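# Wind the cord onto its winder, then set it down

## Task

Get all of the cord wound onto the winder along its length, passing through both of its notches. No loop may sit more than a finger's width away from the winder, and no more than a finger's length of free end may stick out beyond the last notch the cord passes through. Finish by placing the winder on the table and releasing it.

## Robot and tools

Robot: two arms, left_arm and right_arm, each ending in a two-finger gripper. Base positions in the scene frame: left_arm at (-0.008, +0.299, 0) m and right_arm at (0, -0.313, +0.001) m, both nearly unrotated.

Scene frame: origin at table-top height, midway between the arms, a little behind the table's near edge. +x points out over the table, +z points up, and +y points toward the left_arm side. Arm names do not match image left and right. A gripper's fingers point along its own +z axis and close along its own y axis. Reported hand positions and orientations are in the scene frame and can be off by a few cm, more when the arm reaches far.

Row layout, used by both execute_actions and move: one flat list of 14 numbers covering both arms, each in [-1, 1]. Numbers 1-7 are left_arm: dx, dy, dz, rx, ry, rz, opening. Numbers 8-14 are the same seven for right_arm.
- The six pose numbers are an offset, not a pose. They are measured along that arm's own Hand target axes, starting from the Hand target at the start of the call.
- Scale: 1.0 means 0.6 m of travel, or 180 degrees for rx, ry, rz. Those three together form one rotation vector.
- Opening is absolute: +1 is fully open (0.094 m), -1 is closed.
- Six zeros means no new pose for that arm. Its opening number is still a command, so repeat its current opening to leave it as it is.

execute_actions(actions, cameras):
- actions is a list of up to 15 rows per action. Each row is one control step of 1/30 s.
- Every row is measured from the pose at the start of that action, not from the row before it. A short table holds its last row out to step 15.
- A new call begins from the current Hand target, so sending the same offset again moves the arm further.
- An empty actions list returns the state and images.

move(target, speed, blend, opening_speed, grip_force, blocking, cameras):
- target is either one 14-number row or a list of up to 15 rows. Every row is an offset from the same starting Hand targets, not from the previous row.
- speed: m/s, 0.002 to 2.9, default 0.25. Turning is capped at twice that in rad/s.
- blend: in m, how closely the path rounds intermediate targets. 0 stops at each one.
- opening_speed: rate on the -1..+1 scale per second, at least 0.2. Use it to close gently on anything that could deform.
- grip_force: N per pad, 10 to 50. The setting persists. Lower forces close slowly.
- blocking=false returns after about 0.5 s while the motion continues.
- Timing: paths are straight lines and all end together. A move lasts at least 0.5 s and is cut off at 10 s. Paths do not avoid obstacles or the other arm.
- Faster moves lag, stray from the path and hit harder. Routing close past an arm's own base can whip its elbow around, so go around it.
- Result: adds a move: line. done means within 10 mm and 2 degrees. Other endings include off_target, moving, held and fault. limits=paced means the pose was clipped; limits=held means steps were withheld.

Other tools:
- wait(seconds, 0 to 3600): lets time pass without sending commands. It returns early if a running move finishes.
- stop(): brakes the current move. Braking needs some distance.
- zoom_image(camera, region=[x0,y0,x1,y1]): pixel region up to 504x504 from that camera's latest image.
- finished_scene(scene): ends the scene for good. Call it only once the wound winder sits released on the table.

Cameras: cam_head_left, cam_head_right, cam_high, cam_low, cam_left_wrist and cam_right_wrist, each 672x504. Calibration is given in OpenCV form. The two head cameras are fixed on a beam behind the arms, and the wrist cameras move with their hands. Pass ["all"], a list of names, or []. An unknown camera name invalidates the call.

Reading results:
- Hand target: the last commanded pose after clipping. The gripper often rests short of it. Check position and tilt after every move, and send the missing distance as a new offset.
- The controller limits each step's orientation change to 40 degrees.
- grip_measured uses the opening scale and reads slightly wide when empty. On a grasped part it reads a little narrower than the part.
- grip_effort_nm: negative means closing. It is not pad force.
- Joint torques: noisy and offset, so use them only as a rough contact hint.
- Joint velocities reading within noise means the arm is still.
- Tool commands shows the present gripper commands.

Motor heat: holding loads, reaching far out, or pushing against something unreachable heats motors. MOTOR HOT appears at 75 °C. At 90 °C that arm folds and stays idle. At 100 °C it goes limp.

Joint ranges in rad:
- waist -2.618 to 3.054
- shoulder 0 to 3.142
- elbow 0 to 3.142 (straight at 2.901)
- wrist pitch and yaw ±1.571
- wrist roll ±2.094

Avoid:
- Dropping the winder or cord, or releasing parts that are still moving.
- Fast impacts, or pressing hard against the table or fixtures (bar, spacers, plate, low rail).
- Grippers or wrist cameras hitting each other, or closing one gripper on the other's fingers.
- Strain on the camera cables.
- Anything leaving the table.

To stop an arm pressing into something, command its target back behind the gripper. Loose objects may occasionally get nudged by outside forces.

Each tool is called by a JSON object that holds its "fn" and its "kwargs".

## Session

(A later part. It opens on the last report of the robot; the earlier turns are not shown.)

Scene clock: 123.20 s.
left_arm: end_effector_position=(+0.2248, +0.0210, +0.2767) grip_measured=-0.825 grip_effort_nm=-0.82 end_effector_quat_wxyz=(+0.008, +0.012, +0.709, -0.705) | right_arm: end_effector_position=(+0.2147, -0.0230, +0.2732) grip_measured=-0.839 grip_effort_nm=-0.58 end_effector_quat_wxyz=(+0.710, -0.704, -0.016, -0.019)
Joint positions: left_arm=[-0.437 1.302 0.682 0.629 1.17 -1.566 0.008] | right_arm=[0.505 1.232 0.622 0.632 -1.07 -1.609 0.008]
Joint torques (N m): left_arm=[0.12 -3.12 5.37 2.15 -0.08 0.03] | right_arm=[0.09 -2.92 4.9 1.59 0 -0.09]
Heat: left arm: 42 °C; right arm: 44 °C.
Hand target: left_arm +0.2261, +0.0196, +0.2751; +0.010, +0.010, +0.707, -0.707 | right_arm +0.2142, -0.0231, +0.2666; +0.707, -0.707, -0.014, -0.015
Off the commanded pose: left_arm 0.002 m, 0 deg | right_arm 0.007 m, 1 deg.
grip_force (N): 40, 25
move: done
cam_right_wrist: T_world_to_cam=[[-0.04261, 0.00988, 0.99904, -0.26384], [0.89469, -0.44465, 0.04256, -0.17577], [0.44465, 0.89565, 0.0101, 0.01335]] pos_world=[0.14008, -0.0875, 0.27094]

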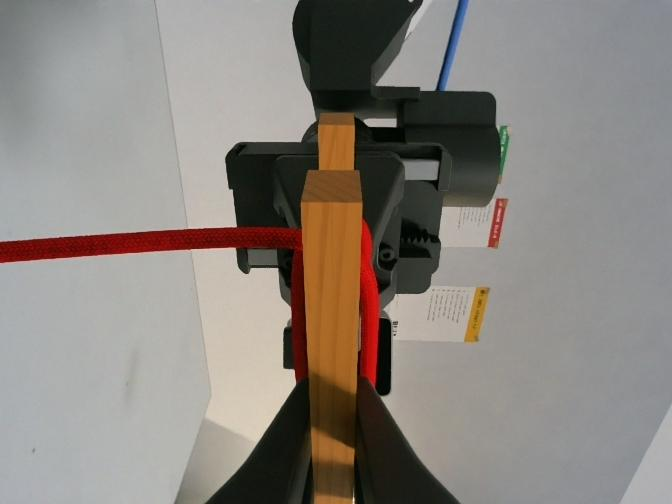

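{"fn": "move", "kwargs": {"target": [[0, 0, 0, 0, 0, 0, -0.3, 0, 0, 0, 0, 0, 0, -1.0], [0, 0, -0.1033, 0, 0, 0, -0.3, 0, 0, 0, 0, 0, 0, -1.0], [0.0117, 0, -0.1033, 0, 0, 0.5, -0.3, 0, -0.0167, 0, -0.0349, 0.0349, 0.4992, -1.0]], "speed": 0.35, "grip_force": [25, 40], "blend": [0, 0.01, 0], "cameras": ["cam_left_wrist", "cam_head_left"]}}

{"fn": "zoom_image", "kwargs": {"camera": "cam_head_left", "region": [310, 170, 420, 300]}}

Scene clock: 129.40 s.
left_arm: end_effector_position=(+0.2167, +0.0806, +0.2598) grip_measured=-0.302 grip_effort_nm=0.13 end_effector_quat_wxyz=(+0.488, +0.494, +0.509, -0.509) | right_arm: end_effector_position=(+0.2152, -0.0247, +0.2649) grip_measured=-0.849 grip_effort_nm=-0.86 end_effector_quat_wxyz=(-0.470, +0.540, -0.535, -0.449)
Joint positions: left_arm=[-0.215 1.224 0.551 0.697 1.395 -0.075 0.033] | right_arm=[0.51 1.185 0.773 0.114 -1.03 -0.293 0.007]
Joint torques (N m): left_arm=[0.92 -4.71 8.39 1.56 0 0.24] | right_arm=[0.57 -3.85 8.24 1.63 -0.27 0.03]
Heat: left arm: 43 °C; right arm: 45 °C.
Hand target: left_arm +0.2191, +0.0815, +0.2749; +0.507, +0.507, +0.493, -0.493 | right_arm +0.2138, -0.0232, +0.2766; -0.475, +0.543, -0.524, -0.453
Off the commanded pose: left_arm 0.015 m, 4 deg | right_arm 0.012 m, 1 deg.
grip_force (N): 25, 40
move: off_target (left_arm, right_arm)
cam_left_wrist: T_world_to_cam=[[-0.9978, 0.0178, 0.06393, 0.19768], [-0.05142, 0.40164, -0.91436, 0.25585], [-0.04195, -0.91563, -0.39983, 0.27307]] pos_world=[0.22186, 0.14376, 0.33048]
Images, in order (width x height): cam_head_left 672x504, cam_left_wrist 672x504.

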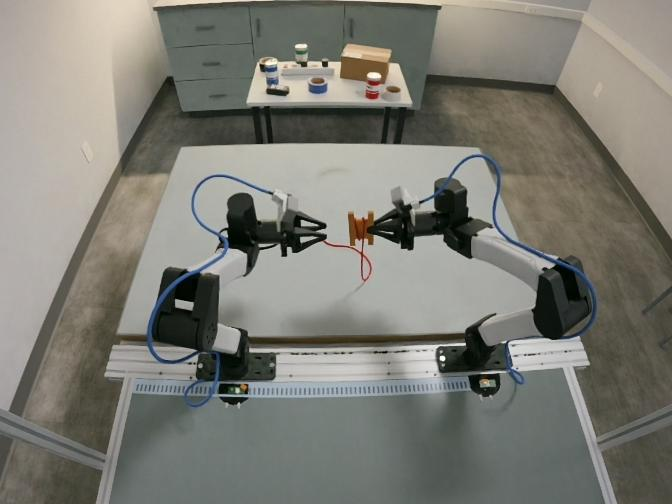

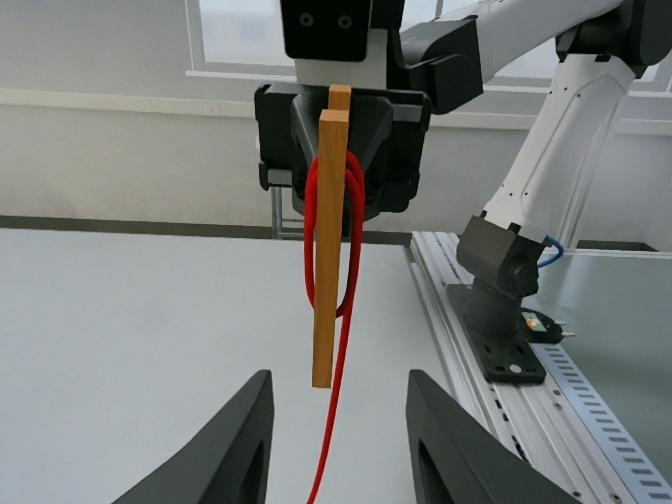

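Scaled by 3.877 from the camera's image (finer frame: 960x720).

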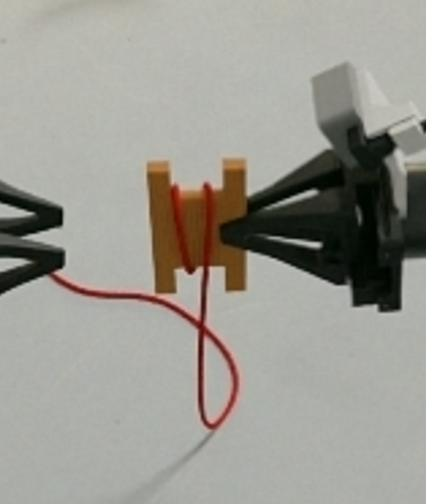

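{"fn": "move", "kwargs": {"target": [0.0058, 0, 0, 0, 0, 0.5, -0.3, 0, 0, 0, -0.0349, -0.0349, 0.4992, -1.0], "speed": 0.35, "cameras": ["cam_left_wrist", "cam_head_left"]}}

{"fn": "zoom_image", "kwargs": {"camera": "cam_head_left", "region": [305, 165, 405, 265]}}

Scene clock: 134.27 s.
left_arm: end_effector_position=(+0.2164, +0.0806, +0.2569) grip_measured=-0.302 grip_effort_nm=0.13 end_effector_quat_wxyz=(+0.706, +0.708, +0.013, -0.019) | right_arm: end_effector_position=(+0.2135, -0.0243, +0.2814) grip_measured=-0.849 grip_effort_nm=-0.86 end_effector_quat_wxyz=(+0.019, -0.020, +0.706, +0.708)
Joint positions: left_arm=[-0.215 1.235 0.536 0.742 1.397 1.47 0.033] | right_arm=[0.5 1.212 0.652 0.57 -1.081 1.517 0.007]
Joint torques (N m): left_arm=[0.92 -4.64 8.24 1.5 -0.03 0.3] | right_arm=[0.76 -2.82 4.92 1.77 0.13 0.02]
Heat: left arm: 43 °C; right arm: 45 °C.
Hand target: left_arm +0.2191, +0.0815, +0.2716; +0.707, +0.707, -0.010, +0.010 | right_arm +0.2139, -0.0232, +0.2766; +0.015, -0.014, +0.707, +0.707
Off the commanded pose: left_arm 0.015 m, 4 deg | right_arm 0.005 m, 1 deg.
grip_force (N): 25, 40
move: off_target (left_arm)
cam_left_wrist: T_world_to_cam=[[-0.07079, 0.01459, -0.99738, 0.26983], [0.91948, 0.3886, -0.05958, -0.17533], [0.38671, -0.92129, -0.04092, 0.08744]] pos_world=[0.14651, 0.14475, 0.26226]
Images, in order (width x height): cam_head_left 672x504, cam_left_wrist 672x504.

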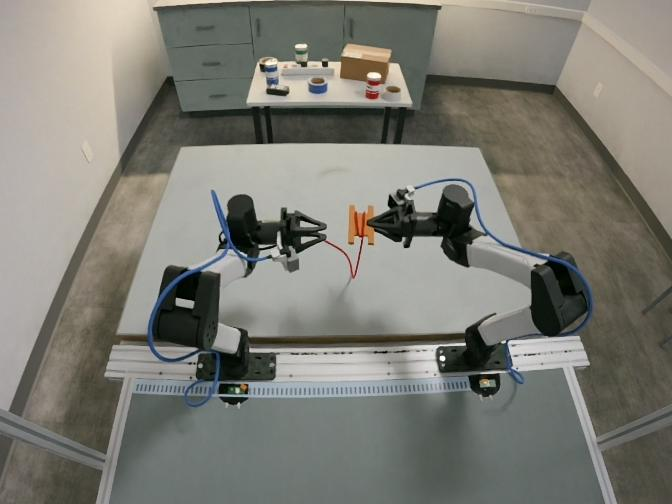

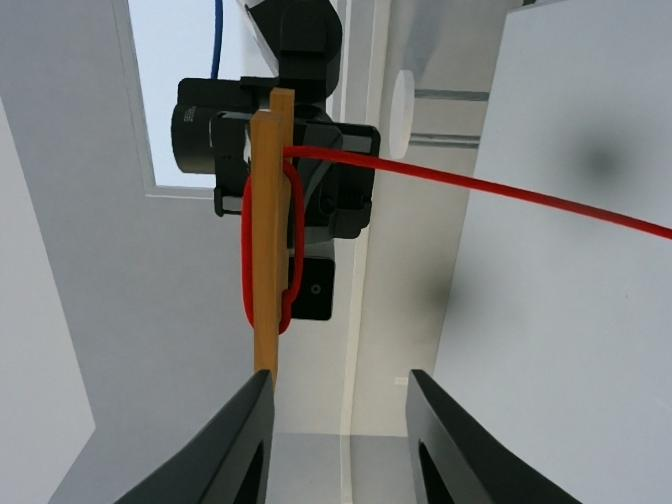

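Scaled by 5.040 from the camera's image (finer frame: 960x720).

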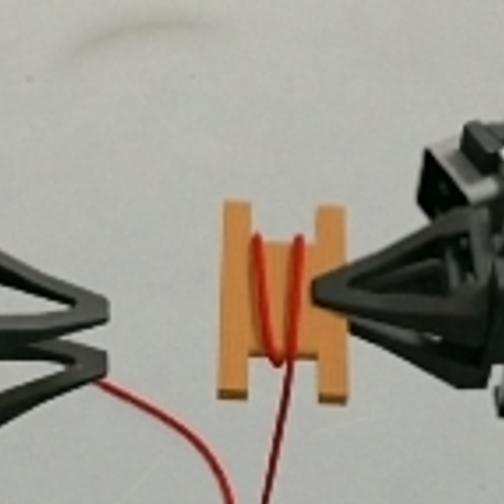

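{"fn": "move", "kwargs": {"target": [[-0.0008, 0.034, 0.05, 0, 0, 0, -0.2, 0, 0, 0, 0, 0, 0, -1.0], [-0.0008, 0.034, 0.105, 0, 0, 0, -0.2, 0, 0, 0, 0, 0, 0, -1.0]], "speed": 0.15, "blend": [0.02, 0], "cameras": ["cam_left_wrist", "cam_head_left"]}}

{"fn": "zoom_image", "kwargs": {"camera": "cam_head_left", "region": [305, 165, 405, 265]}}

Scene clock: 137.27 s.
left_arm: end_effector_position=(+0.2153, +0.0220, +0.2827) grip_measured=-0.202 grip_effort_nm=0.13 end_effector_quat_wxyz=(+0.705, +0.710, +0.002, +0.000) | right_arm: end_effector_position=(+0.2135, -0.0243, +0.2814) grip_measured=-0.849 grip_effort_nm=-0.86 end_effector_quat_wxyz=(+0.019, -0.020, +0.706, +0.708)
Joint positions: left_arm=[-0.45 1.246 0.672 0.58 1.15 1.548 0.037] | right_arm=[0.5 1.212 0.652 0.57 -1.081 1.517 0.007]
Joint torques (N m): left_arm=[-0.03 -2.76 8.55 1.6 -0.01 0.22] | right_arm=[0.64 -2.88 5.03 1.76 0.09 -0.02]
Heat: left arm: 43 °C; right arm: 46 °C.
Hand target: left_arm +0.2181, +0.0186, +0.2919; +0.707, +0.707, -0.010, +0.010 | right_arm +0.2139, -0.0232, +0.2766; +0.015, -0.014, +0.707, +0.707
Off the commanded pose: left_arm 0.010 m, 2 deg | right_arm 0.005 m, 1 deg.
grip_force (N): 25, 40
move: done; blend cut to 0.0165 m at target 1
cam_left_wrist: T_world_to_cam=[[-0.02964, 0.01875, -0.99938, 0.28799], [0.91673, 0.39902, -0.0197, -0.16095], [0.39841, -0.91675, -0.02901, 0.02883]] pos_world=[0.14459, 0.08526, 0.28547]
Images, in order (width x height): cam_head_left 672x504, cam_left_wrist 672x504.

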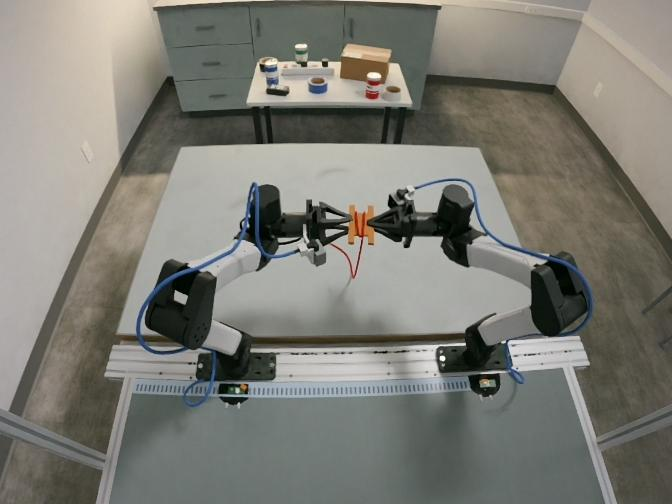

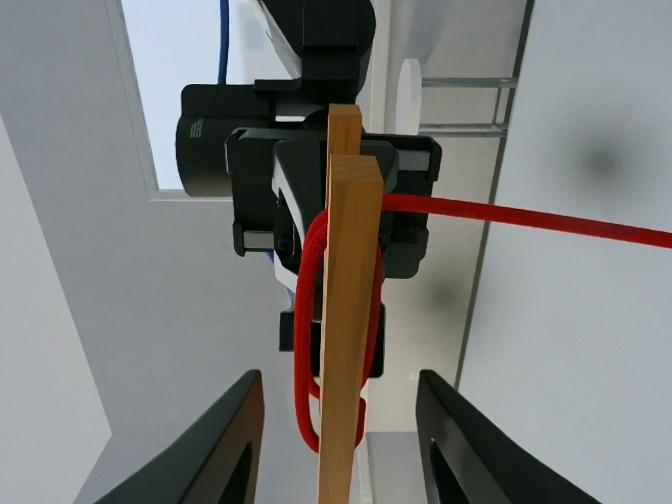

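Scaled by 5.040 from the camera's image (finer frame: 960x720).

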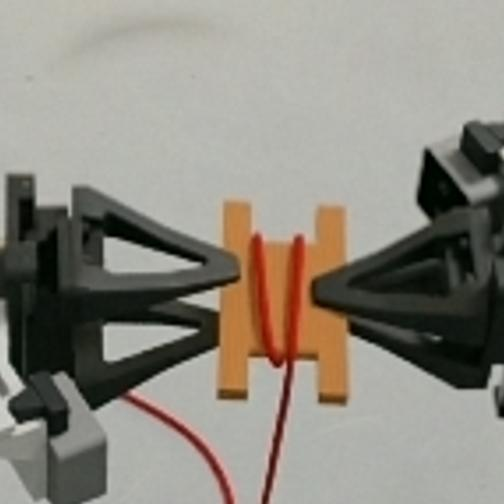

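{"fn": "move", "kwargs": {"target": [0, 0, 0.006, 0, 0, 0, -0.45, 0, 0, 0, 0, 0, 0, -1.0], "speed": 0.1, "cameras": []}}

{"fn": "move", "kwargs": {"target": [0, 0, 0, 0, 0, 0, -1.0, 0, 0, 0, 0, 0, 0, -1.0], "grip_force": [25, 40], "cameras": ["cam_left_wrist"]}}

Scene clock: 138.60 s.
left_arm: end_effector_position=(+0.2157, +0.0187, +0.2825) grip_measured=-0.448 grip_effort_nm=-0.08 end_effector_quat_wxyz=(+0.704, +0.710, +0.003, +0.001) | right_arm: end_effector_position=(+0.2135, -0.0243, +0.2814) grip_measured=-0.849 grip_effort_nm=-0.86 end_effector_quat_wxyz=(+0.019, -0.020, +0.706, +0.708)
Joint positions: left_arm=[-0.462 1.252 0.677 0.579 1.137 1.55 0.026] | right_arm=[0.5 1.212 0.652 0.57 -1.081 1.517 0.007]
Joint torques (N m): left_arm=[-0.13 -2.82 8.59 1.68 -0.01 0.17] | right_arm=[0.72 -2.88 4.83 1.81 0.14 -0.01]
Heat: left arm: 43 °C; right arm: 46 °C.
Hand target: left_arm +0.2181, +0.0149, +0.2919; +0.707, +0.707, -0.010, +0.010 | right_arm +0.2139, -0.0232, +0.2766; +0.015, -0.014, +0.707, +0.707
Off the commanded pose: left_arm 0.010 m, 2 deg | right_arm 0.005 m, 1 deg.
grip_force (N): 25, 40
move: done

Scene clock: 140.10 s.
left_arm: end_effector_position=(+0.2158, +0.0187, +0.2825) grip_measured=-0.815 grip_effort_nm=-0.54 end_effector_quat_wxyz=(+0.704, +0.710, -0.001, +0.005) | right_arm: end_effector_position=(+0.2135, -0.0243, +0.2814) grip_measured=-0.849 grip_effort_nm=-0.86 end_effector_quat_wxyz=(+0.014, -0.016, +0.706, +0.708)
Joint positions: left_arm=[-0.462 1.252 0.677 0.579 1.136 1.562 0.009] | right_arm=[0.5 1.212 0.652 0.57 -1.081 1.529 0.007]
Joint torques (N m): left_arm=[-0.1 -2.81 8.61 1.67 0 0.05] | right_arm=[0.69 -2.76 4.97 1.78 0.07 -0.16]
Heat: left arm: 43 °C; right arm: 46 °C.
Hand target: left_arm +0.2182, +0.0149, +0.2919; +0.707, +0.707, -0.010, +0.010 | right_arm +0.2139, -0.0232, +0.2766; +0.015, -0.014, +0.707, +0.707
Off the commanded pose: left_arm 0.010 m, 1 deg | right_arm 0.005 m, 0 deg.
grip_force (N): 25, 40
move: done
cam_left_wrist: T_world_to_cam=[[-0.018, 0.01957, -0.99965, 0.28539], [0.91601, 0.40106, -0.00864, -0.16318], [0.40075, -0.91584, -0.02515, 0.02402]] pos_world=[0.14499, 0.08186, 0.28448]

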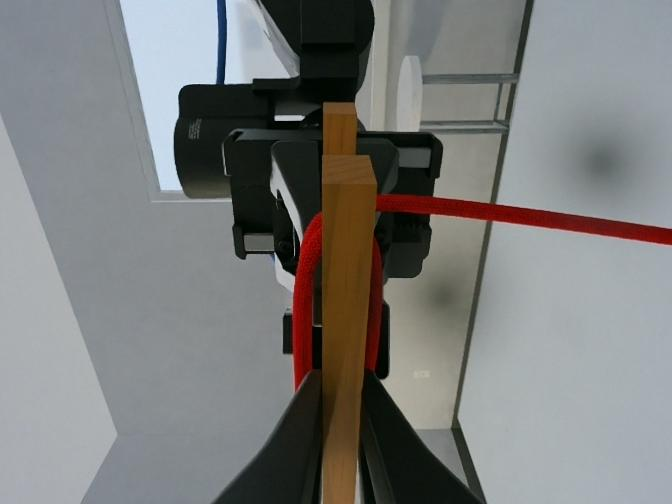

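{"fn": "move", "kwargs": {"target": [[0, 0, 0, 0, 0, 0, -1.0, 0, 0, 0, 0, 0, 0, -0.3], [0, 0, 0, 0, 0, 0, -1.0, 0, 0, -0.1033, 0, 0, 0, -0.3], [0, 0, 0, 0, 0, -0.5, -1.0, 0, 0.0167, -0.1033, 0, 0, -0.49, -0.3], [0, 0, 0, 0, 0, -1.0, -1.0, 0, 0.0333, -0.1033, 0, 0, -0.9867, -0.3]], "speed": 0.35, "grip_force": [40, 25], "blend": [0, 0.01, 0.05, 0], "cameras": ["cam_right_wrist", "cam_head_left"]}}

{"fn": "zoom_image", "kwargs": {"camera": "cam_head_left", "region": [305, 165, 405, 265]}}

Scene clock: 148.10 s.
left_arm: end_effector_position=(+0.2182, +0.0175, +0.2874) grip_measured=-0.825 grip_effort_nm=-0.82 end_effector_quat_wxyz=(+0.005, +0.000, +0.713, -0.701) | right_arm: end_effector_position=(+0.2118, -0.0842, +0.2869) grip_measured=-0.301 grip_effort_nm=0.06 end_effector_quat_wxyz=(+0.707, -0.707, +0.008, +0.012)
Joint positions: left_arm=[-0.462 1.252 0.709 0.527 1.135 -1.564 0.008] | right_arm=[0.258 1.095 0.611 0.492 -1.327 -1.542 0.033]
Joint torques (N m): left_arm=[-0.12 -3.02 6.32 2.29 0.02 0.04] | right_arm=[-0.12 -3.43 7.58 1.27 0 -0.01]
Heat: left arm: 44 °C; right arm: 45 °C.
Hand target: left_arm +0.2182, +0.0149, +0.2919; +0.010, +0.010, +0.707, -0.707 | right_arm +0.2129, -0.0851, +0.2964; +0.707, -0.707, +0.001, +0.000
Off the commanded pose: left_arm 0.005 m, 2 deg | right_arm 0.010 m, 2 deg.
grip_force (N): 40, 25
move: done
cam_right_wrist: T_world_to_cam=[[0.03448, 0.0184, 0.99924, -0.29273], [0.90007, -0.43513, -0.02305, -0.18242], [0.43437, 0.90018, -0.03157, 0.08381]] pos_world=[0.13788, -0.14944, 0.29095]
Images, in order (width x height): cam_head_left 672x504, cam_right_wrist 672x504.

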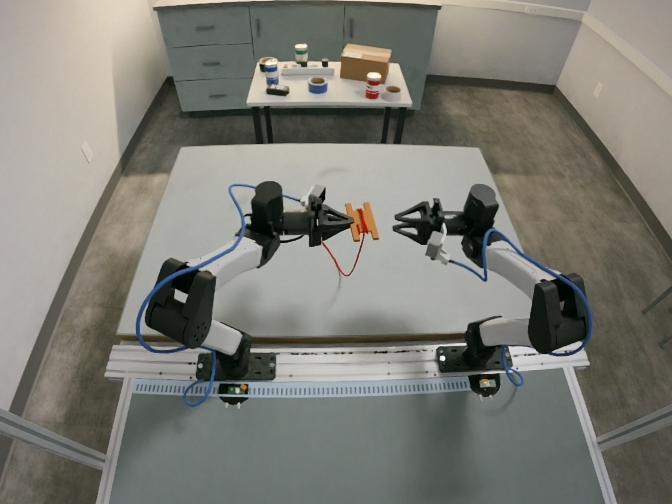

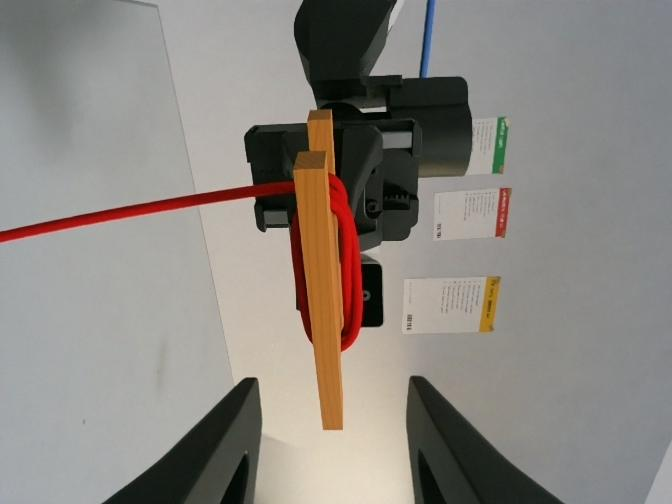

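Scaled by 5.040 from the camera's image (finer frame: 960x720).

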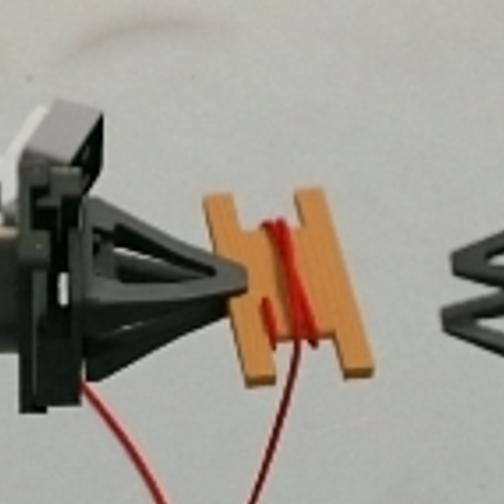

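{"fn": "move", "kwargs": {"target": [0, 0, 0, 0, 0, 0, -1.0, 0.0158, 0.0108, 0.0892, 0, -0.0272, 0, -0.35], "speed": 0.15, "cameras": ["cam_right_wrist", "cam_head_left"]}}

{"fn": "zoom_image", "kwargs": {"camera": "cam_head_left", "region": [305, 165, 405, 265]}}

Scene clock: 151.00 s.
left_arm: end_effector_position=(+0.2182, +0.0175, +0.2876) grip_measured=-0.825 grip_effort_nm=-0.82 end_effector_quat_wxyz=(+0.005, +0.000, +0.713, -0.701) | right_arm: end_effector_position=(+0.2203, -0.0347, +0.2828) grip_measured=-0.348 grip_effort_nm=-0.10 end_effector_quat_wxyz=(+0.703, -0.709, -0.018, +0.039)
Joint positions: left_arm=[-0.462 1.252 0.709 0.528 1.135 -1.565 0.008] | right_arm=[0.428 1.268 0.709 0.544 -1.232 -1.564 0.031]
Joint torques (N m): left_arm=[-0.14 -3 6.31 2.27 0.02 0.04] | right_arm=[0.92 -3.17 7.65 1.5 0.02 -0.03]
Heat: left arm: 44 °C; right arm: 45 °C.
Hand target: left_arm +0.2182, +0.0149, +0.2919; +0.010, +0.010, +0.707, -0.707 | right_arm +0.2224, -0.0316, +0.2900; +0.706, -0.707, -0.030, +0.030
Off the commanded pose: left_arm 0.005 m, 2 deg | right_arm 0.008 m, 2 deg.
grip_force (N): 40, 25
move: done
cam_right_wrist: T_world_to_cam=[[0.03385, 0.02758, 0.99905, -0.28932], [0.9302, -0.36643, -0.0214, -0.1734], [0.36549, 0.93004, -0.03805, 0.05349]] pos_world=[0.15154, -0.10531, 0.28737]
Images, in order (width x height): cam_head_left 672x504, cam_right_wrist 672x504.

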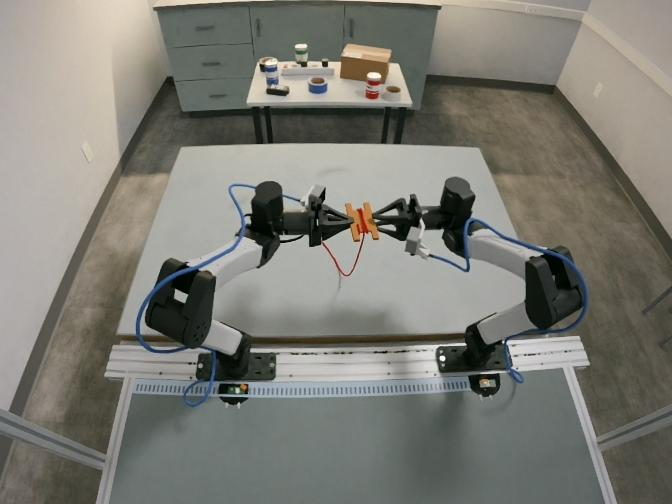

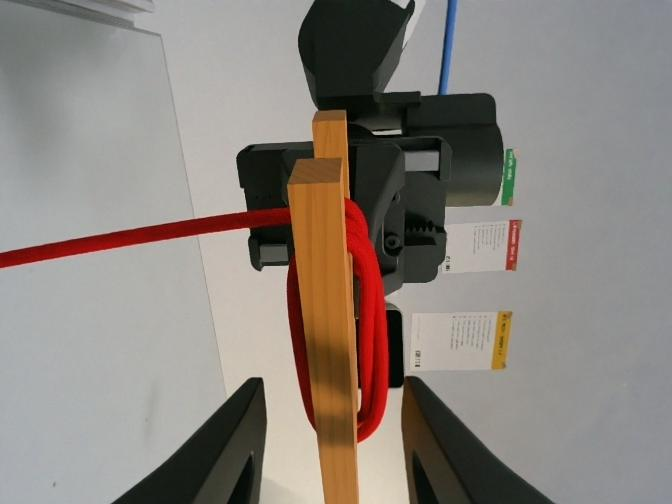

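Scaled by 5.040 from the camera's image (finer frame: 960x720).

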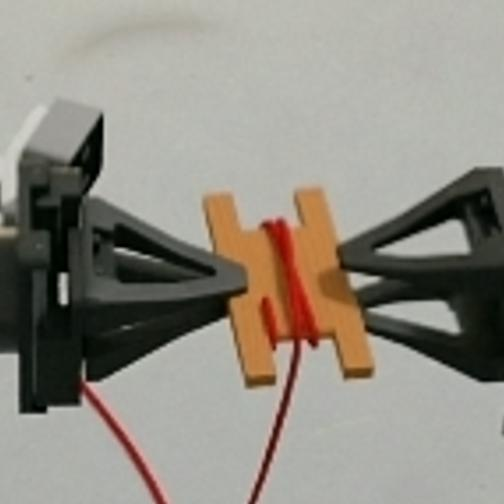

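{"fn": "move", "kwargs": {"target": [0, 0, 0, 0, 0, 0, -1.0, 0, 0, 0.0158, 0, 0, 0, -0.4], "speed": 0.1, "cameras": ["cam_right_wrist", "cam_head_left"]}}

{"fn": "zoom_image", "kwargs": {"camera": "cam_head_left", "region": [305, 165, 405, 265]}}

Scene clock: 154.33 s.
left_arm: end_effector_position=(+0.2182, +0.0175, +0.2876) grip_measured=-0.825 grip_effort_nm=-0.82 end_effector_quat_wxyz=(+0.005, +0.000, +0.713, -0.701) | right_arm: end_effector_position=(+0.2197, -0.0255, +0.2829) grip_measured=-0.398 grip_effort_nm=-0.10 end_effector_quat_wxyz=(+0.703, -0.710, -0.019, +0.038)
Joint positions: left_arm=[-0.462 1.252 0.709 0.528 1.135 -1.565 0.008] | right_arm=[0.462 1.282 0.72 0.548 -1.198 -1.564 0.028]
Joint torques (N m): left_arm=[-0.14 -3 6.31 2.28 0.02 0.04] | right_arm=[0.98 -3.21 7.65 1.51 0.07 -0.03]
Heat: left arm: 44 °C; right arm: 45 °C.
Hand target: left_arm +0.2182, +0.0149, +0.2919; +0.010, +0.010, +0.707, -0.707 | right_arm +0.2217, -0.0222, +0.2900; +0.706, -0.706, -0.029, +0.030
Off the commanded pose: left_arm 0.005 m, 2 deg | right_arm 0.008 m, 2 deg.
grip_force (N): 40, 25
move: done
cam_right_wrist: T_world_to_cam=[[0.03254, 0.02775, 0.99909, -0.28945], [0.93009, -0.36679, -0.0201, -0.16972], [0.36589, 0.92989, -0.03774, 0.04494]] pos_world=[0.15083, -0.09601, 0.28747]
Images, in order (width x height): cam_head_left 672x504, cam_right_wrist 672x504.

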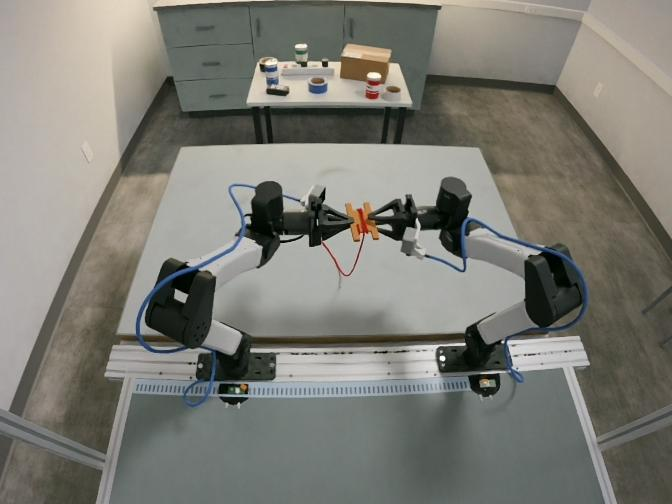

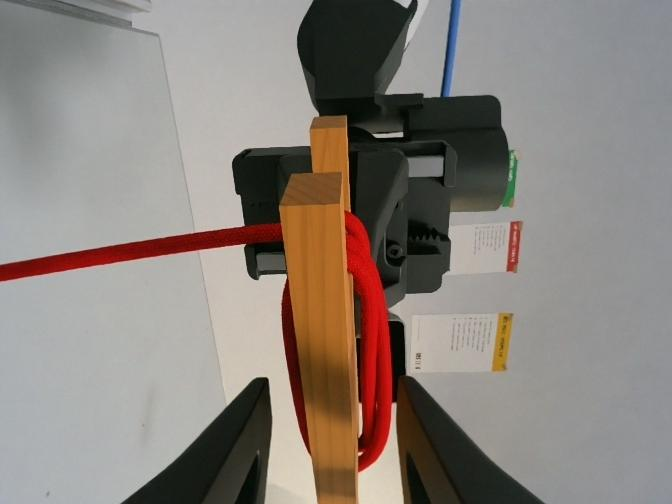

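Scaled by 5.040 from the camera's image (finer frame: 960x720).

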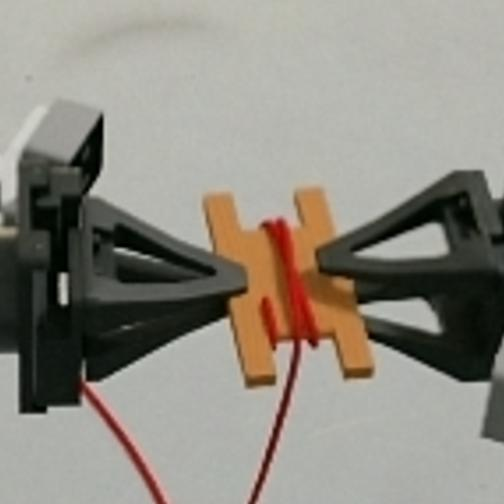

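{"fn": "move", "kwargs": {"target": [0, 0, 0, 0, 0, 0, -1.0, 0, 0, 0, 0, 0, 0, -1.0], "grip_force": [40, 25], "cameras": ["cam_head_left"]}}

{"fn": "zoom_image", "kwargs": {"camera": "cam_head_left", "region": [305, 165, 405, 305]}}

Scene clock: 156.30 s.
left_arm: end_effector_position=(+0.2182, +0.0175, +0.2885) grip_measured=-0.825 grip_effort_nm=-0.82 end_effector_quat_wxyz=(+0.002, -0.002, +0.712, -0.702) | right_arm: end_effector_position=(+0.2198, -0.0254, +0.2847) grip_measured=-0.836 grip_effort_nm=-0.58 end_effector_quat_wxyz=(+0.705, -0.708, -0.028, +0.029)
Joint positions: left_arm=[-0.462 1.252 0.709 0.534 1.135 -1.578 0.008] | right_arm=[0.462 1.282 0.72 0.561 -1.197 -1.579 0.008]
Joint torques (N m): left_arm=[-0.14 -2.97 6.34 2.2 0.01 0.19] | right_arm=[0.77 -3.18 7.68 1.41 0.1 0.09]
Heat: left arm: 44 °C; right arm: 45 °C.
Hand target: left_arm +0.2182, +0.0149, +0.2918; +0.010, +0.010, +0.707, -0.707 | right_arm +0.2218, -0.0222, +0.2900; +0.706, -0.706, -0.029, +0.030
Off the commanded pose: left_arm 0.004 m, 2 deg | right_arm 0.007 m, 0 deg.
grip_force (N): 40, 25
move: done

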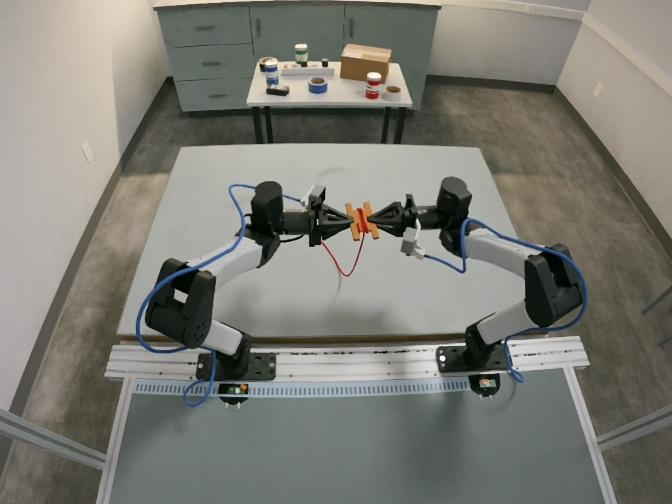

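Scaled by 3.600 from the camera's image (finer frame: 960x720).

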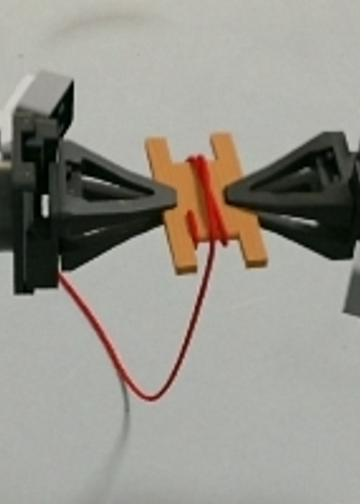

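{"fn": "move", "kwargs": {"target": [[0, 0, 0, 0, 0, 0, -0.3, 0, 0, 0, 0, 0, 0, -1.0], [0, 0, -0.1083, 0, 0, 0, -0.3, 0, 0, 0, 0, 0, 0, -1.0], [-0.0105, 0, -0.1083, 0, 0, 0.5, -0.3, 0, 0, 0, 0, 0, 0.5, -1.0], [-0.0105, 0, -0.1083, 0, 0, 1.0, -0.3, 0, 0, 0, 0, 0, 1.0, -1.0]], "speed": 0.35, "grip_force": [25, 40], "blend": [0, 0.01, 0.05, 0], "cameras": ["cam_left_wrist", "cam_head_left"]}}

{"fn": "zoom_image", "kwargs": {"camera": "cam_head_left", "region": [305, 165, 405, 305]}}

Scene clock: 164.57 s.
left_arm: end_effector_position=(+0.2220, +0.0787, +0.2774) grip_measured=-0.302 grip_effort_nm=0.13 end_effector_quat_wxyz=(+0.707, +0.707, +0.010, -0.019) | right_arm: end_effector_position=(+0.2224, -0.0241, +0.2953) grip_measured=-0.848 grip_effort_nm=-0.86 end_effector_quat_wxyz=(-0.023, -0.034, +0.706, +0.707)
Joint positions: left_arm=[-0.217 1.23 0.612 0.681 1.398 1.452 0.033] | right_arm=[0.462 1.282 0.756 0.539 -1.196 1.558 0.007]
Joint torques (N m): left_arm=[0.98 -4.79 8.32 1.51 -0.06 0.35] | right_arm=[0.8 -3.45 5.03 1.71 0.05 0.01]
Heat: left arm: 44 °C; right arm: 44 °C.
Hand target: left_arm +0.2245, +0.0800, +0.2920; +0.707, +0.707, -0.010, +0.010 | right_arm +0.2216, -0.0221, +0.2901; -0.030, -0.030, +0.706, +0.706
Off the commanded pose: left_arm 0.015 m, 4 deg | right_arm 0.006 m, 1 deg.
grip_force (N): 25, 40
move: off_target (left_arm)
cam_left_wrist: T_world_to_cam=[[-0.06726, 0.01142, -0.99767, 0.29032], [0.92122, 0.38474, -0.0577, -0.17914], [0.38318, -0.92296, -0.0364, 0.08391]] pos_world=[0.1524, 0.14305, 0.28236]
Images, in order (width x height): cam_head_left 672x504, cam_left_wrist 672x504.

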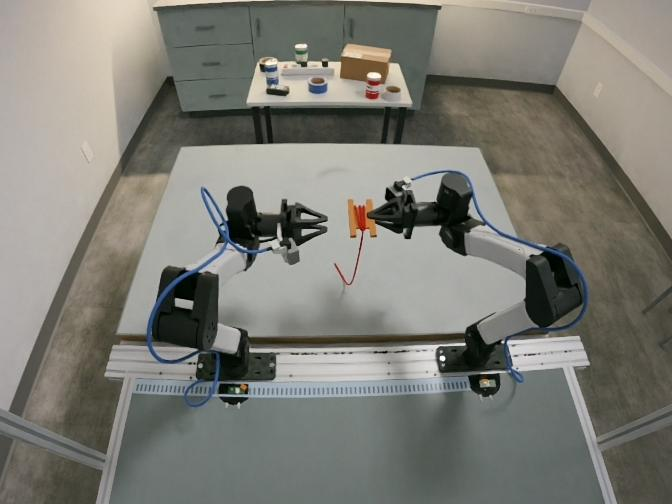

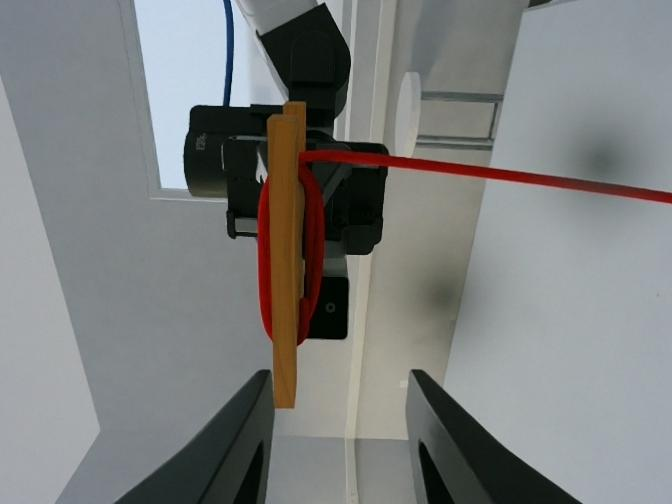

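Scaled by 3.600 from the camera's image (finer frame: 960x720).

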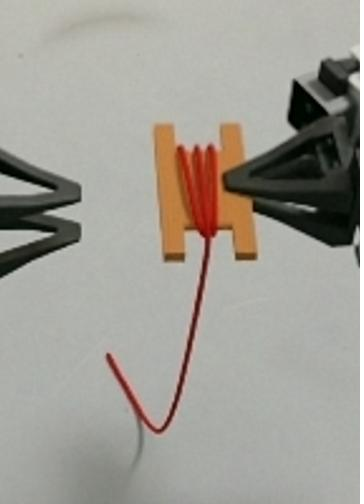

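{"fn": "move", "kwargs": {"target": [[0.0005, 0.0217, 0.05, 0, 0, 0, -0.3, 0, 0, 0, 0, 0, 0, -1.0], [0.0005, 0.0217, 0.1067, 0, 0, 0, -0.3, 0, 0, 0, 0, 0, 0, -1.0]], "speed": 0.15, "blend": [0.02, 0], "cameras": ["cam_left_wrist", "cam_head_left"]}}

{"fn": "zoom_image", "kwargs": {"camera": "cam_head_left", "region": [305, 165, 405, 265]}}

Scene clock: 167.00 s.
left_arm: end_effector_position=(+0.2217, +0.0192, +0.2958) grip_measured=-0.302 grip_effort_nm=0.13 end_effector_quat_wxyz=(+0.705, +0.710, +0.002, +0.000) | right_arm: end_effector_position=(+0.2224, -0.0241, +0.2953) grip_measured=-0.848 grip_effort_nm=-0.86 end_effector_quat_wxyz=(-0.022, -0.034, +0.706, +0.707)
Joint positions: left_arm=[-0.449 1.259 0.735 0.53 1.151 1.547 0.033] | right_arm=[0.462 1.282 0.756 0.539 -1.196 1.558 0.007]
Joint torques (N m): left_arm=[0.01 -2.93 8.69 1.69 0.05 0.19] | right_arm=[0.77 -3.36 5.07 1.69 0.01 0.02]
Heat: left arm: 44 °C; right arm: 44 °C.
Hand target: left_arm +0.2243, +0.0159, +0.3051; +0.707, +0.707, -0.010, +0.010 | right_arm +0.2216, -0.0221, +0.2901; -0.030, -0.030, +0.706, +0.707
Off the commanded pose: left_arm 0.010 m, 2 deg | right_arm 0.006 m, 1 deg.
grip_force (N): 25, 40
move: done; blend cut to 0.0164 m at target 1
cam_left_wrist: T_world_to_cam=[[-0.02995, 0.01871, -0.99938, 0.30137], [0.91672, 0.39903, -0.02001, -0.16539], [0.3984, -0.91675, -0.0291, 0.02422]] pos_world=[0.15099, 0.08256, 0.29857]
Images, in order (width x height): cam_head_left 672x504, cam_left_wrist 672x504.

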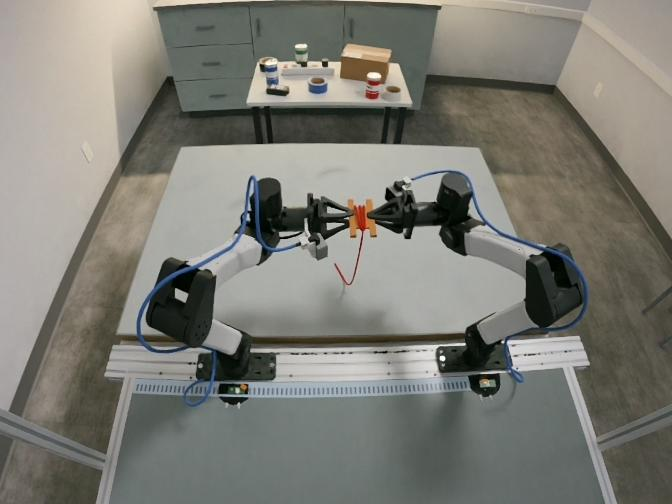

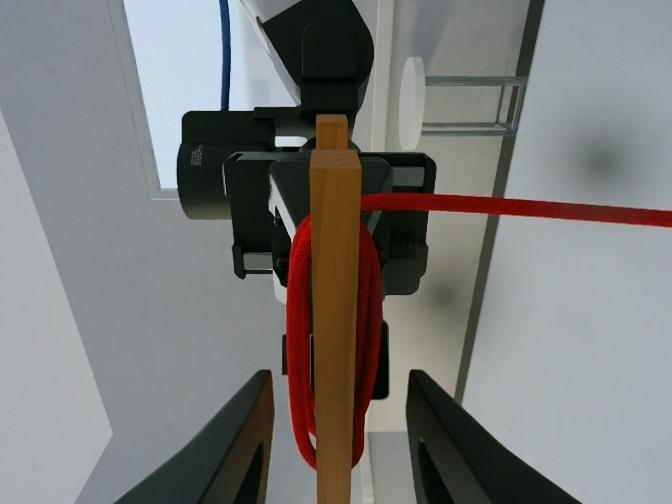

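Scaled by 5.040 from the camera's image (finer frame: 960x720).

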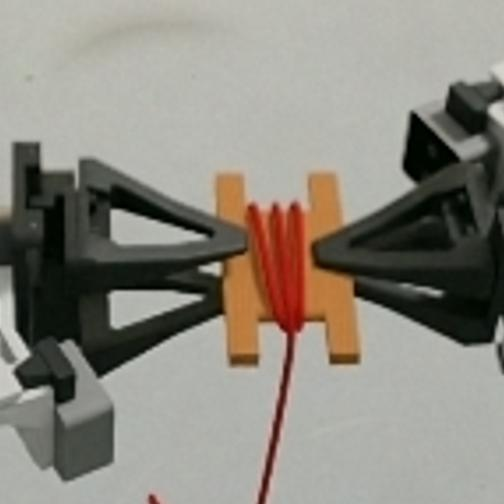

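{"fn": "move", "kwargs": {"target": [0, 0, 0, 0, 0, 0, -1.0, 0, 0, 0, 0, 0, 0, -1.0], "grip_force": [25, 40], "cameras": ["cam_left_wrist", "cam_head_left"]}}

{"fn": "zoom_image", "kwargs": {"camera": "cam_head_left", "region": [305, 165, 405, 305]}}

Scene clock: 169.07 s.
left_arm: end_effector_position=(+0.2221, +0.0191, +0.2962) grip_measured=-0.815 grip_effort_nm=-0.50 end_effector_quat_wxyz=(+0.705, +0.710, +0.002, +0.001) | right_arm: end_effector_position=(+0.2228, -0.0239, +0.2945) grip_measured=-0.848 grip_effort_nm=-0.86 end_effector_quat_wxyz=(-0.023, -0.033, +0.706, +0.707)
Joint positions: left_arm=[-0.449 1.259 0.736 0.529 1.149 1.549 0.009] | right_arm=[0.462 1.285 0.756 0.539 -1.196 1.558 0.007]
Joint torques (N m): left_arm=[-0.01 -2.95 8.55 1.66 0.01 0.18] | right_arm=[0.9 -3.52 5.05 1.67 0.02 0.06]
Heat: left arm: 44 °C; right arm: 45 °C.
Hand target: left_arm +0.2244, +0.0159, +0.3051; +0.707, +0.707, -0.010, +0.010 | right_arm +0.2216, -0.0221, +0.2901; -0.030, -0.030, +0.706, +0.706
Off the commanded pose: left_arm 0.010 m, 2 deg | right_arm 0.005 m, 1 deg.
grip_force (N): 25, 40
move: done
cam_left_wrist: T_world_to_cam=[[-0.02842, 0.01863, -0.99942, 0.30137], [0.91599, 0.40077, -0.01858, -0.16604], [0.40019, -0.91599, -0.02846, 0.02339]] pos_world=[0.1513, 0.08236, 0.29878]
Images, in order (width x height): cam_head_left 672x504, cam_left_wrist 672x504.

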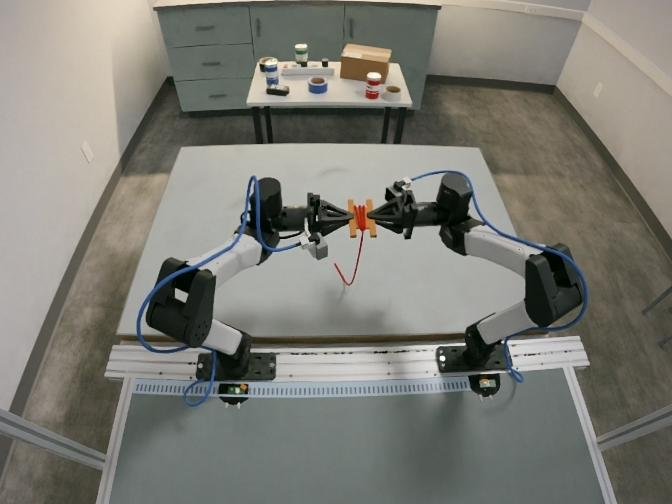

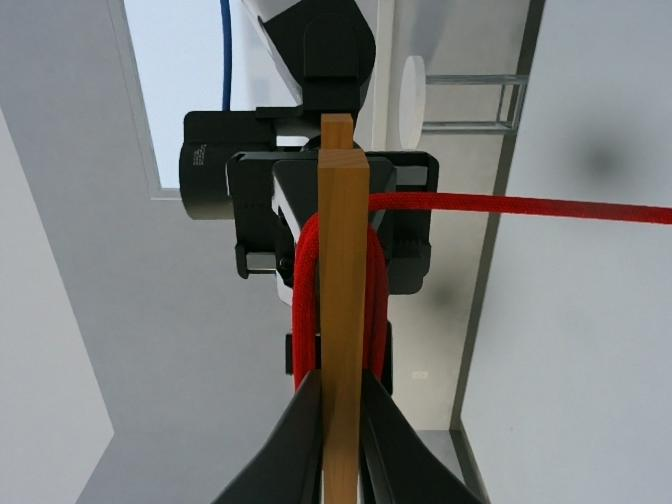

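Scaled by 3.600 from the camera's image (finer frame: 960x720).

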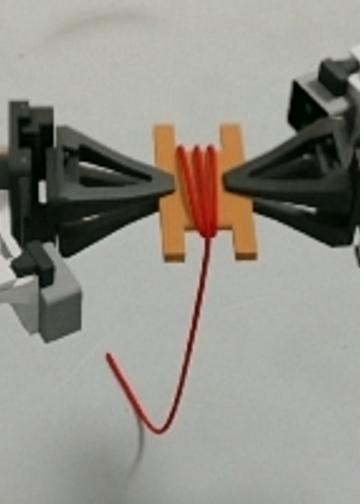

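{"fn": "move", "kwargs": {"target": [[0, 0, 0, 0, 0, 0, -1.0, 0, 0, 0, 0, 0, 0, -0.3], [0, 0, 0, 0, 0, 0, -1.0, 0, 0, -0.1053, 0, 0, 0, -0.3], [0, 0, 0, 0, 0, -0.5, -1.0, 0.0002, 0.012, -0.1053, 0.007, -0.007, -0.5, -0.3], [0, 0, 0, 0, 0, -1.0, -1.0, 0.0003, 0.024, -0.1053, 0.0279, 0, -0.9996, -0.3]], "speed": 0.35, "grip_force": [40, 25], "blend": [0, 0.01, 0.05, 0], "cameras": ["cam_right_wrist", "cam_head_left"]}}

{"fn": "zoom_image", "kwargs": {"camera": "cam_head_left", "region": [305, 165, 405, 305]}}

Scene clock: 177.33 s.
left_arm: end_effector_position=(+0.2242, +0.0182, +0.3020) grip_measured=-0.825 grip_effort_nm=-0.82 end_effector_quat_wxyz=(+0.005, +0.002, +0.712, -0.702) | right_arm: end_effector_position=(+0.2265, -0.0849, +0.2947) grip_measured=-0.301 grip_effort_nm=0.06 end_effector_quat_wxyz=(+0.708, -0.706, -0.002, +0.022)
Joint positions: left_arm=[-0.449 1.259 0.771 0.477 1.149 -1.565 0.008] | right_arm=[0.235 1.177 0.677 0.537 -1.377 -1.514 0.033]
Joint torques (N m): left_arm=[-0.06 -3.08 6.17 2.27 0.02 0.04] | right_arm=[0.23 -4.16 7.61 1.23 0.05 -0.06]
Heat: left arm: 45 °C; right arm: 44 °C.
Hand target: left_arm +0.2243, +0.0159, +0.3052; +0.010, +0.010, +0.707, -0.707 | right_arm +0.2268, -0.0852, +0.3045; +0.707, -0.707, -0.010, +0.010
Off the commanded pose: left_arm 0.004 m, 1 deg | right_arm 0.010 m, 2 deg.
grip_force (N): 40, 25
move: done
cam_right_wrist: T_world_to_cam=[[0.03501, 0.01428, 0.99928, -0.30156], [0.91153, -0.4104, -0.02607, -0.19534], [0.40973, 0.9118, -0.02739, 0.08367]] pos_world=[0.15433, -0.15214, 0.29855]
Images, in order (width x height): cam_head_left 672x504, cam_right_wrist 672x504.

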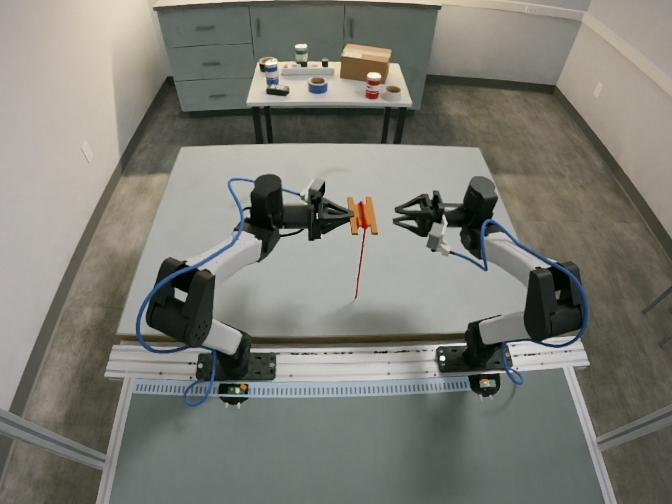

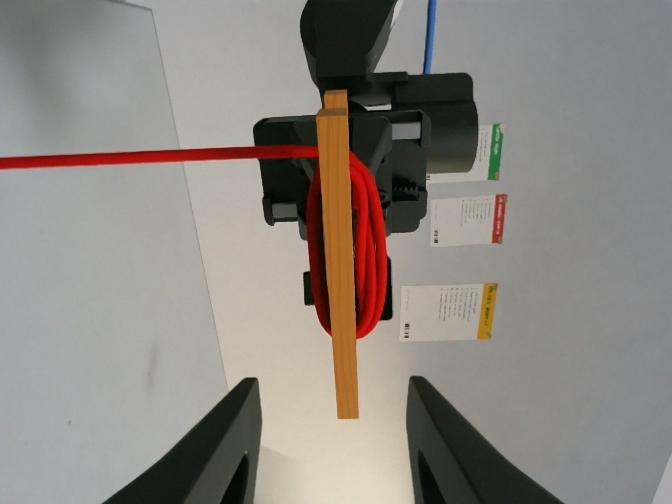

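Scaled by 3.600 from the camera's image (finer frame: 960x720).

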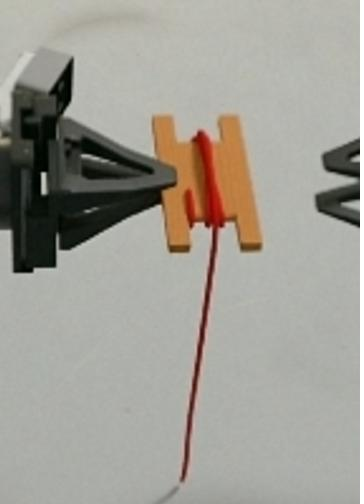

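{"fn": "move", "kwargs": {"target": [0, 0, 0, 0, 0, 0, -1.0, 0.0018, -0.0017, 0.1028, 0, -0.0106, 0, -0.35], "speed": 0.15, "cameras": ["cam_right_wrist", "cam_head_left"]}}

{"fn": "zoom_image", "kwargs": {"camera": "cam_head_left", "region": [305, 165, 405, 265]}}

Scene clock: 180.27 s.
left_arm: end_effector_position=(+0.2242, +0.0182, +0.3020) grip_measured=-0.825 grip_effort_nm=-0.82 end_effector_quat_wxyz=(+0.005, +0.002, +0.712, -0.702) | right_arm: end_effector_position=(+0.2245, -0.0265, +0.3009) grip_measured=-0.348 grip_effort_nm=-0.09 end_effector_quat_wxyz=(+0.707, -0.707, -0.017, +0.024)
Joint positions: left_arm=[-0.449 1.259 0.771 0.477 1.149 -1.565 0.008] | right_arm=[0.456 1.263 0.769 0.502 -1.181 -1.563 0.031]
Joint torques (N m): left_arm=[-0.05 -3.08 6.22 2.26 0.01 0.04] | right_arm=[0.96 -3.21 7.72 1.31 -0.01 -0.1]
Heat: left arm: 45 °C; right arm: 43 °C.
Hand target: left_arm +0.2243, +0.0159, +0.3052; +0.010, +0.010, +0.707, -0.707 | right_arm +0.2262, -0.0235, +0.3054; +0.707, -0.707, -0.022, +0.022
Off the commanded pose: left_arm 0.004 m, 1 deg | right_arm 0.006 m, 0 deg.
grip_force (N): 40, 25
move: done
cam_right_wrist: T_world_to_cam=[[0.01453, 0.01804, 0.99973, -0.30391], [0.92187, -0.38745, -0.00641, -0.1771], [0.38723, 0.92171, -0.02226, 0.03515]] pos_world=[0.15407, -0.09554, 0.30348]
Images, in order (width x height): cam_head_left 672x504, cam_right_wrist 672x504.

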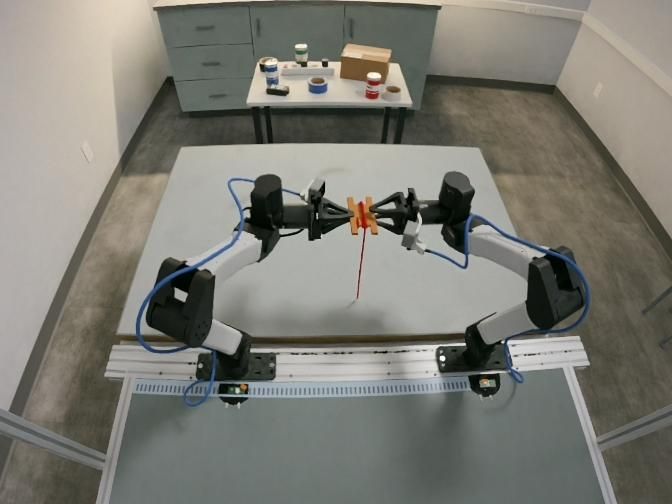

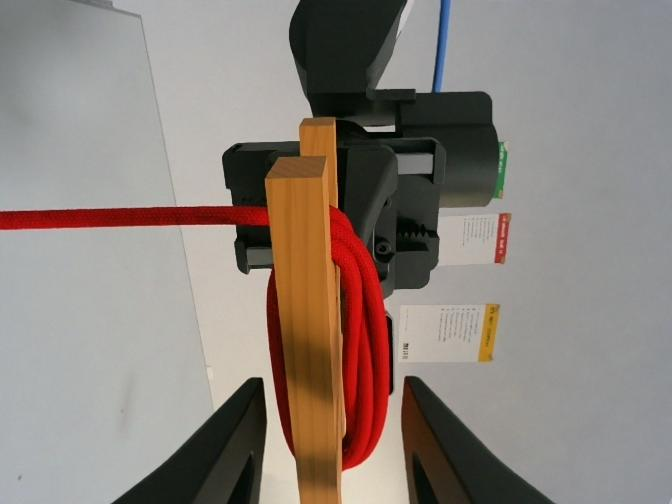

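Scaled by 5.040 from the camera's image (finer frame: 960x720).

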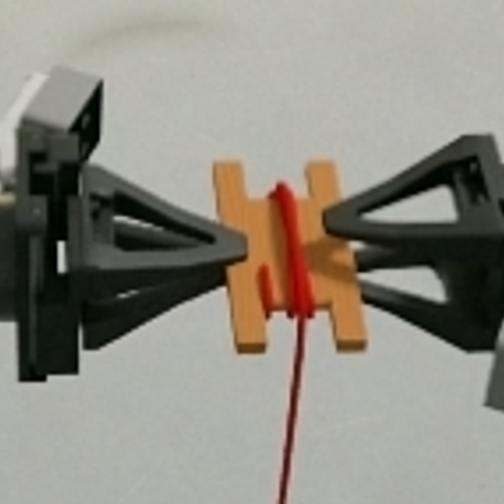

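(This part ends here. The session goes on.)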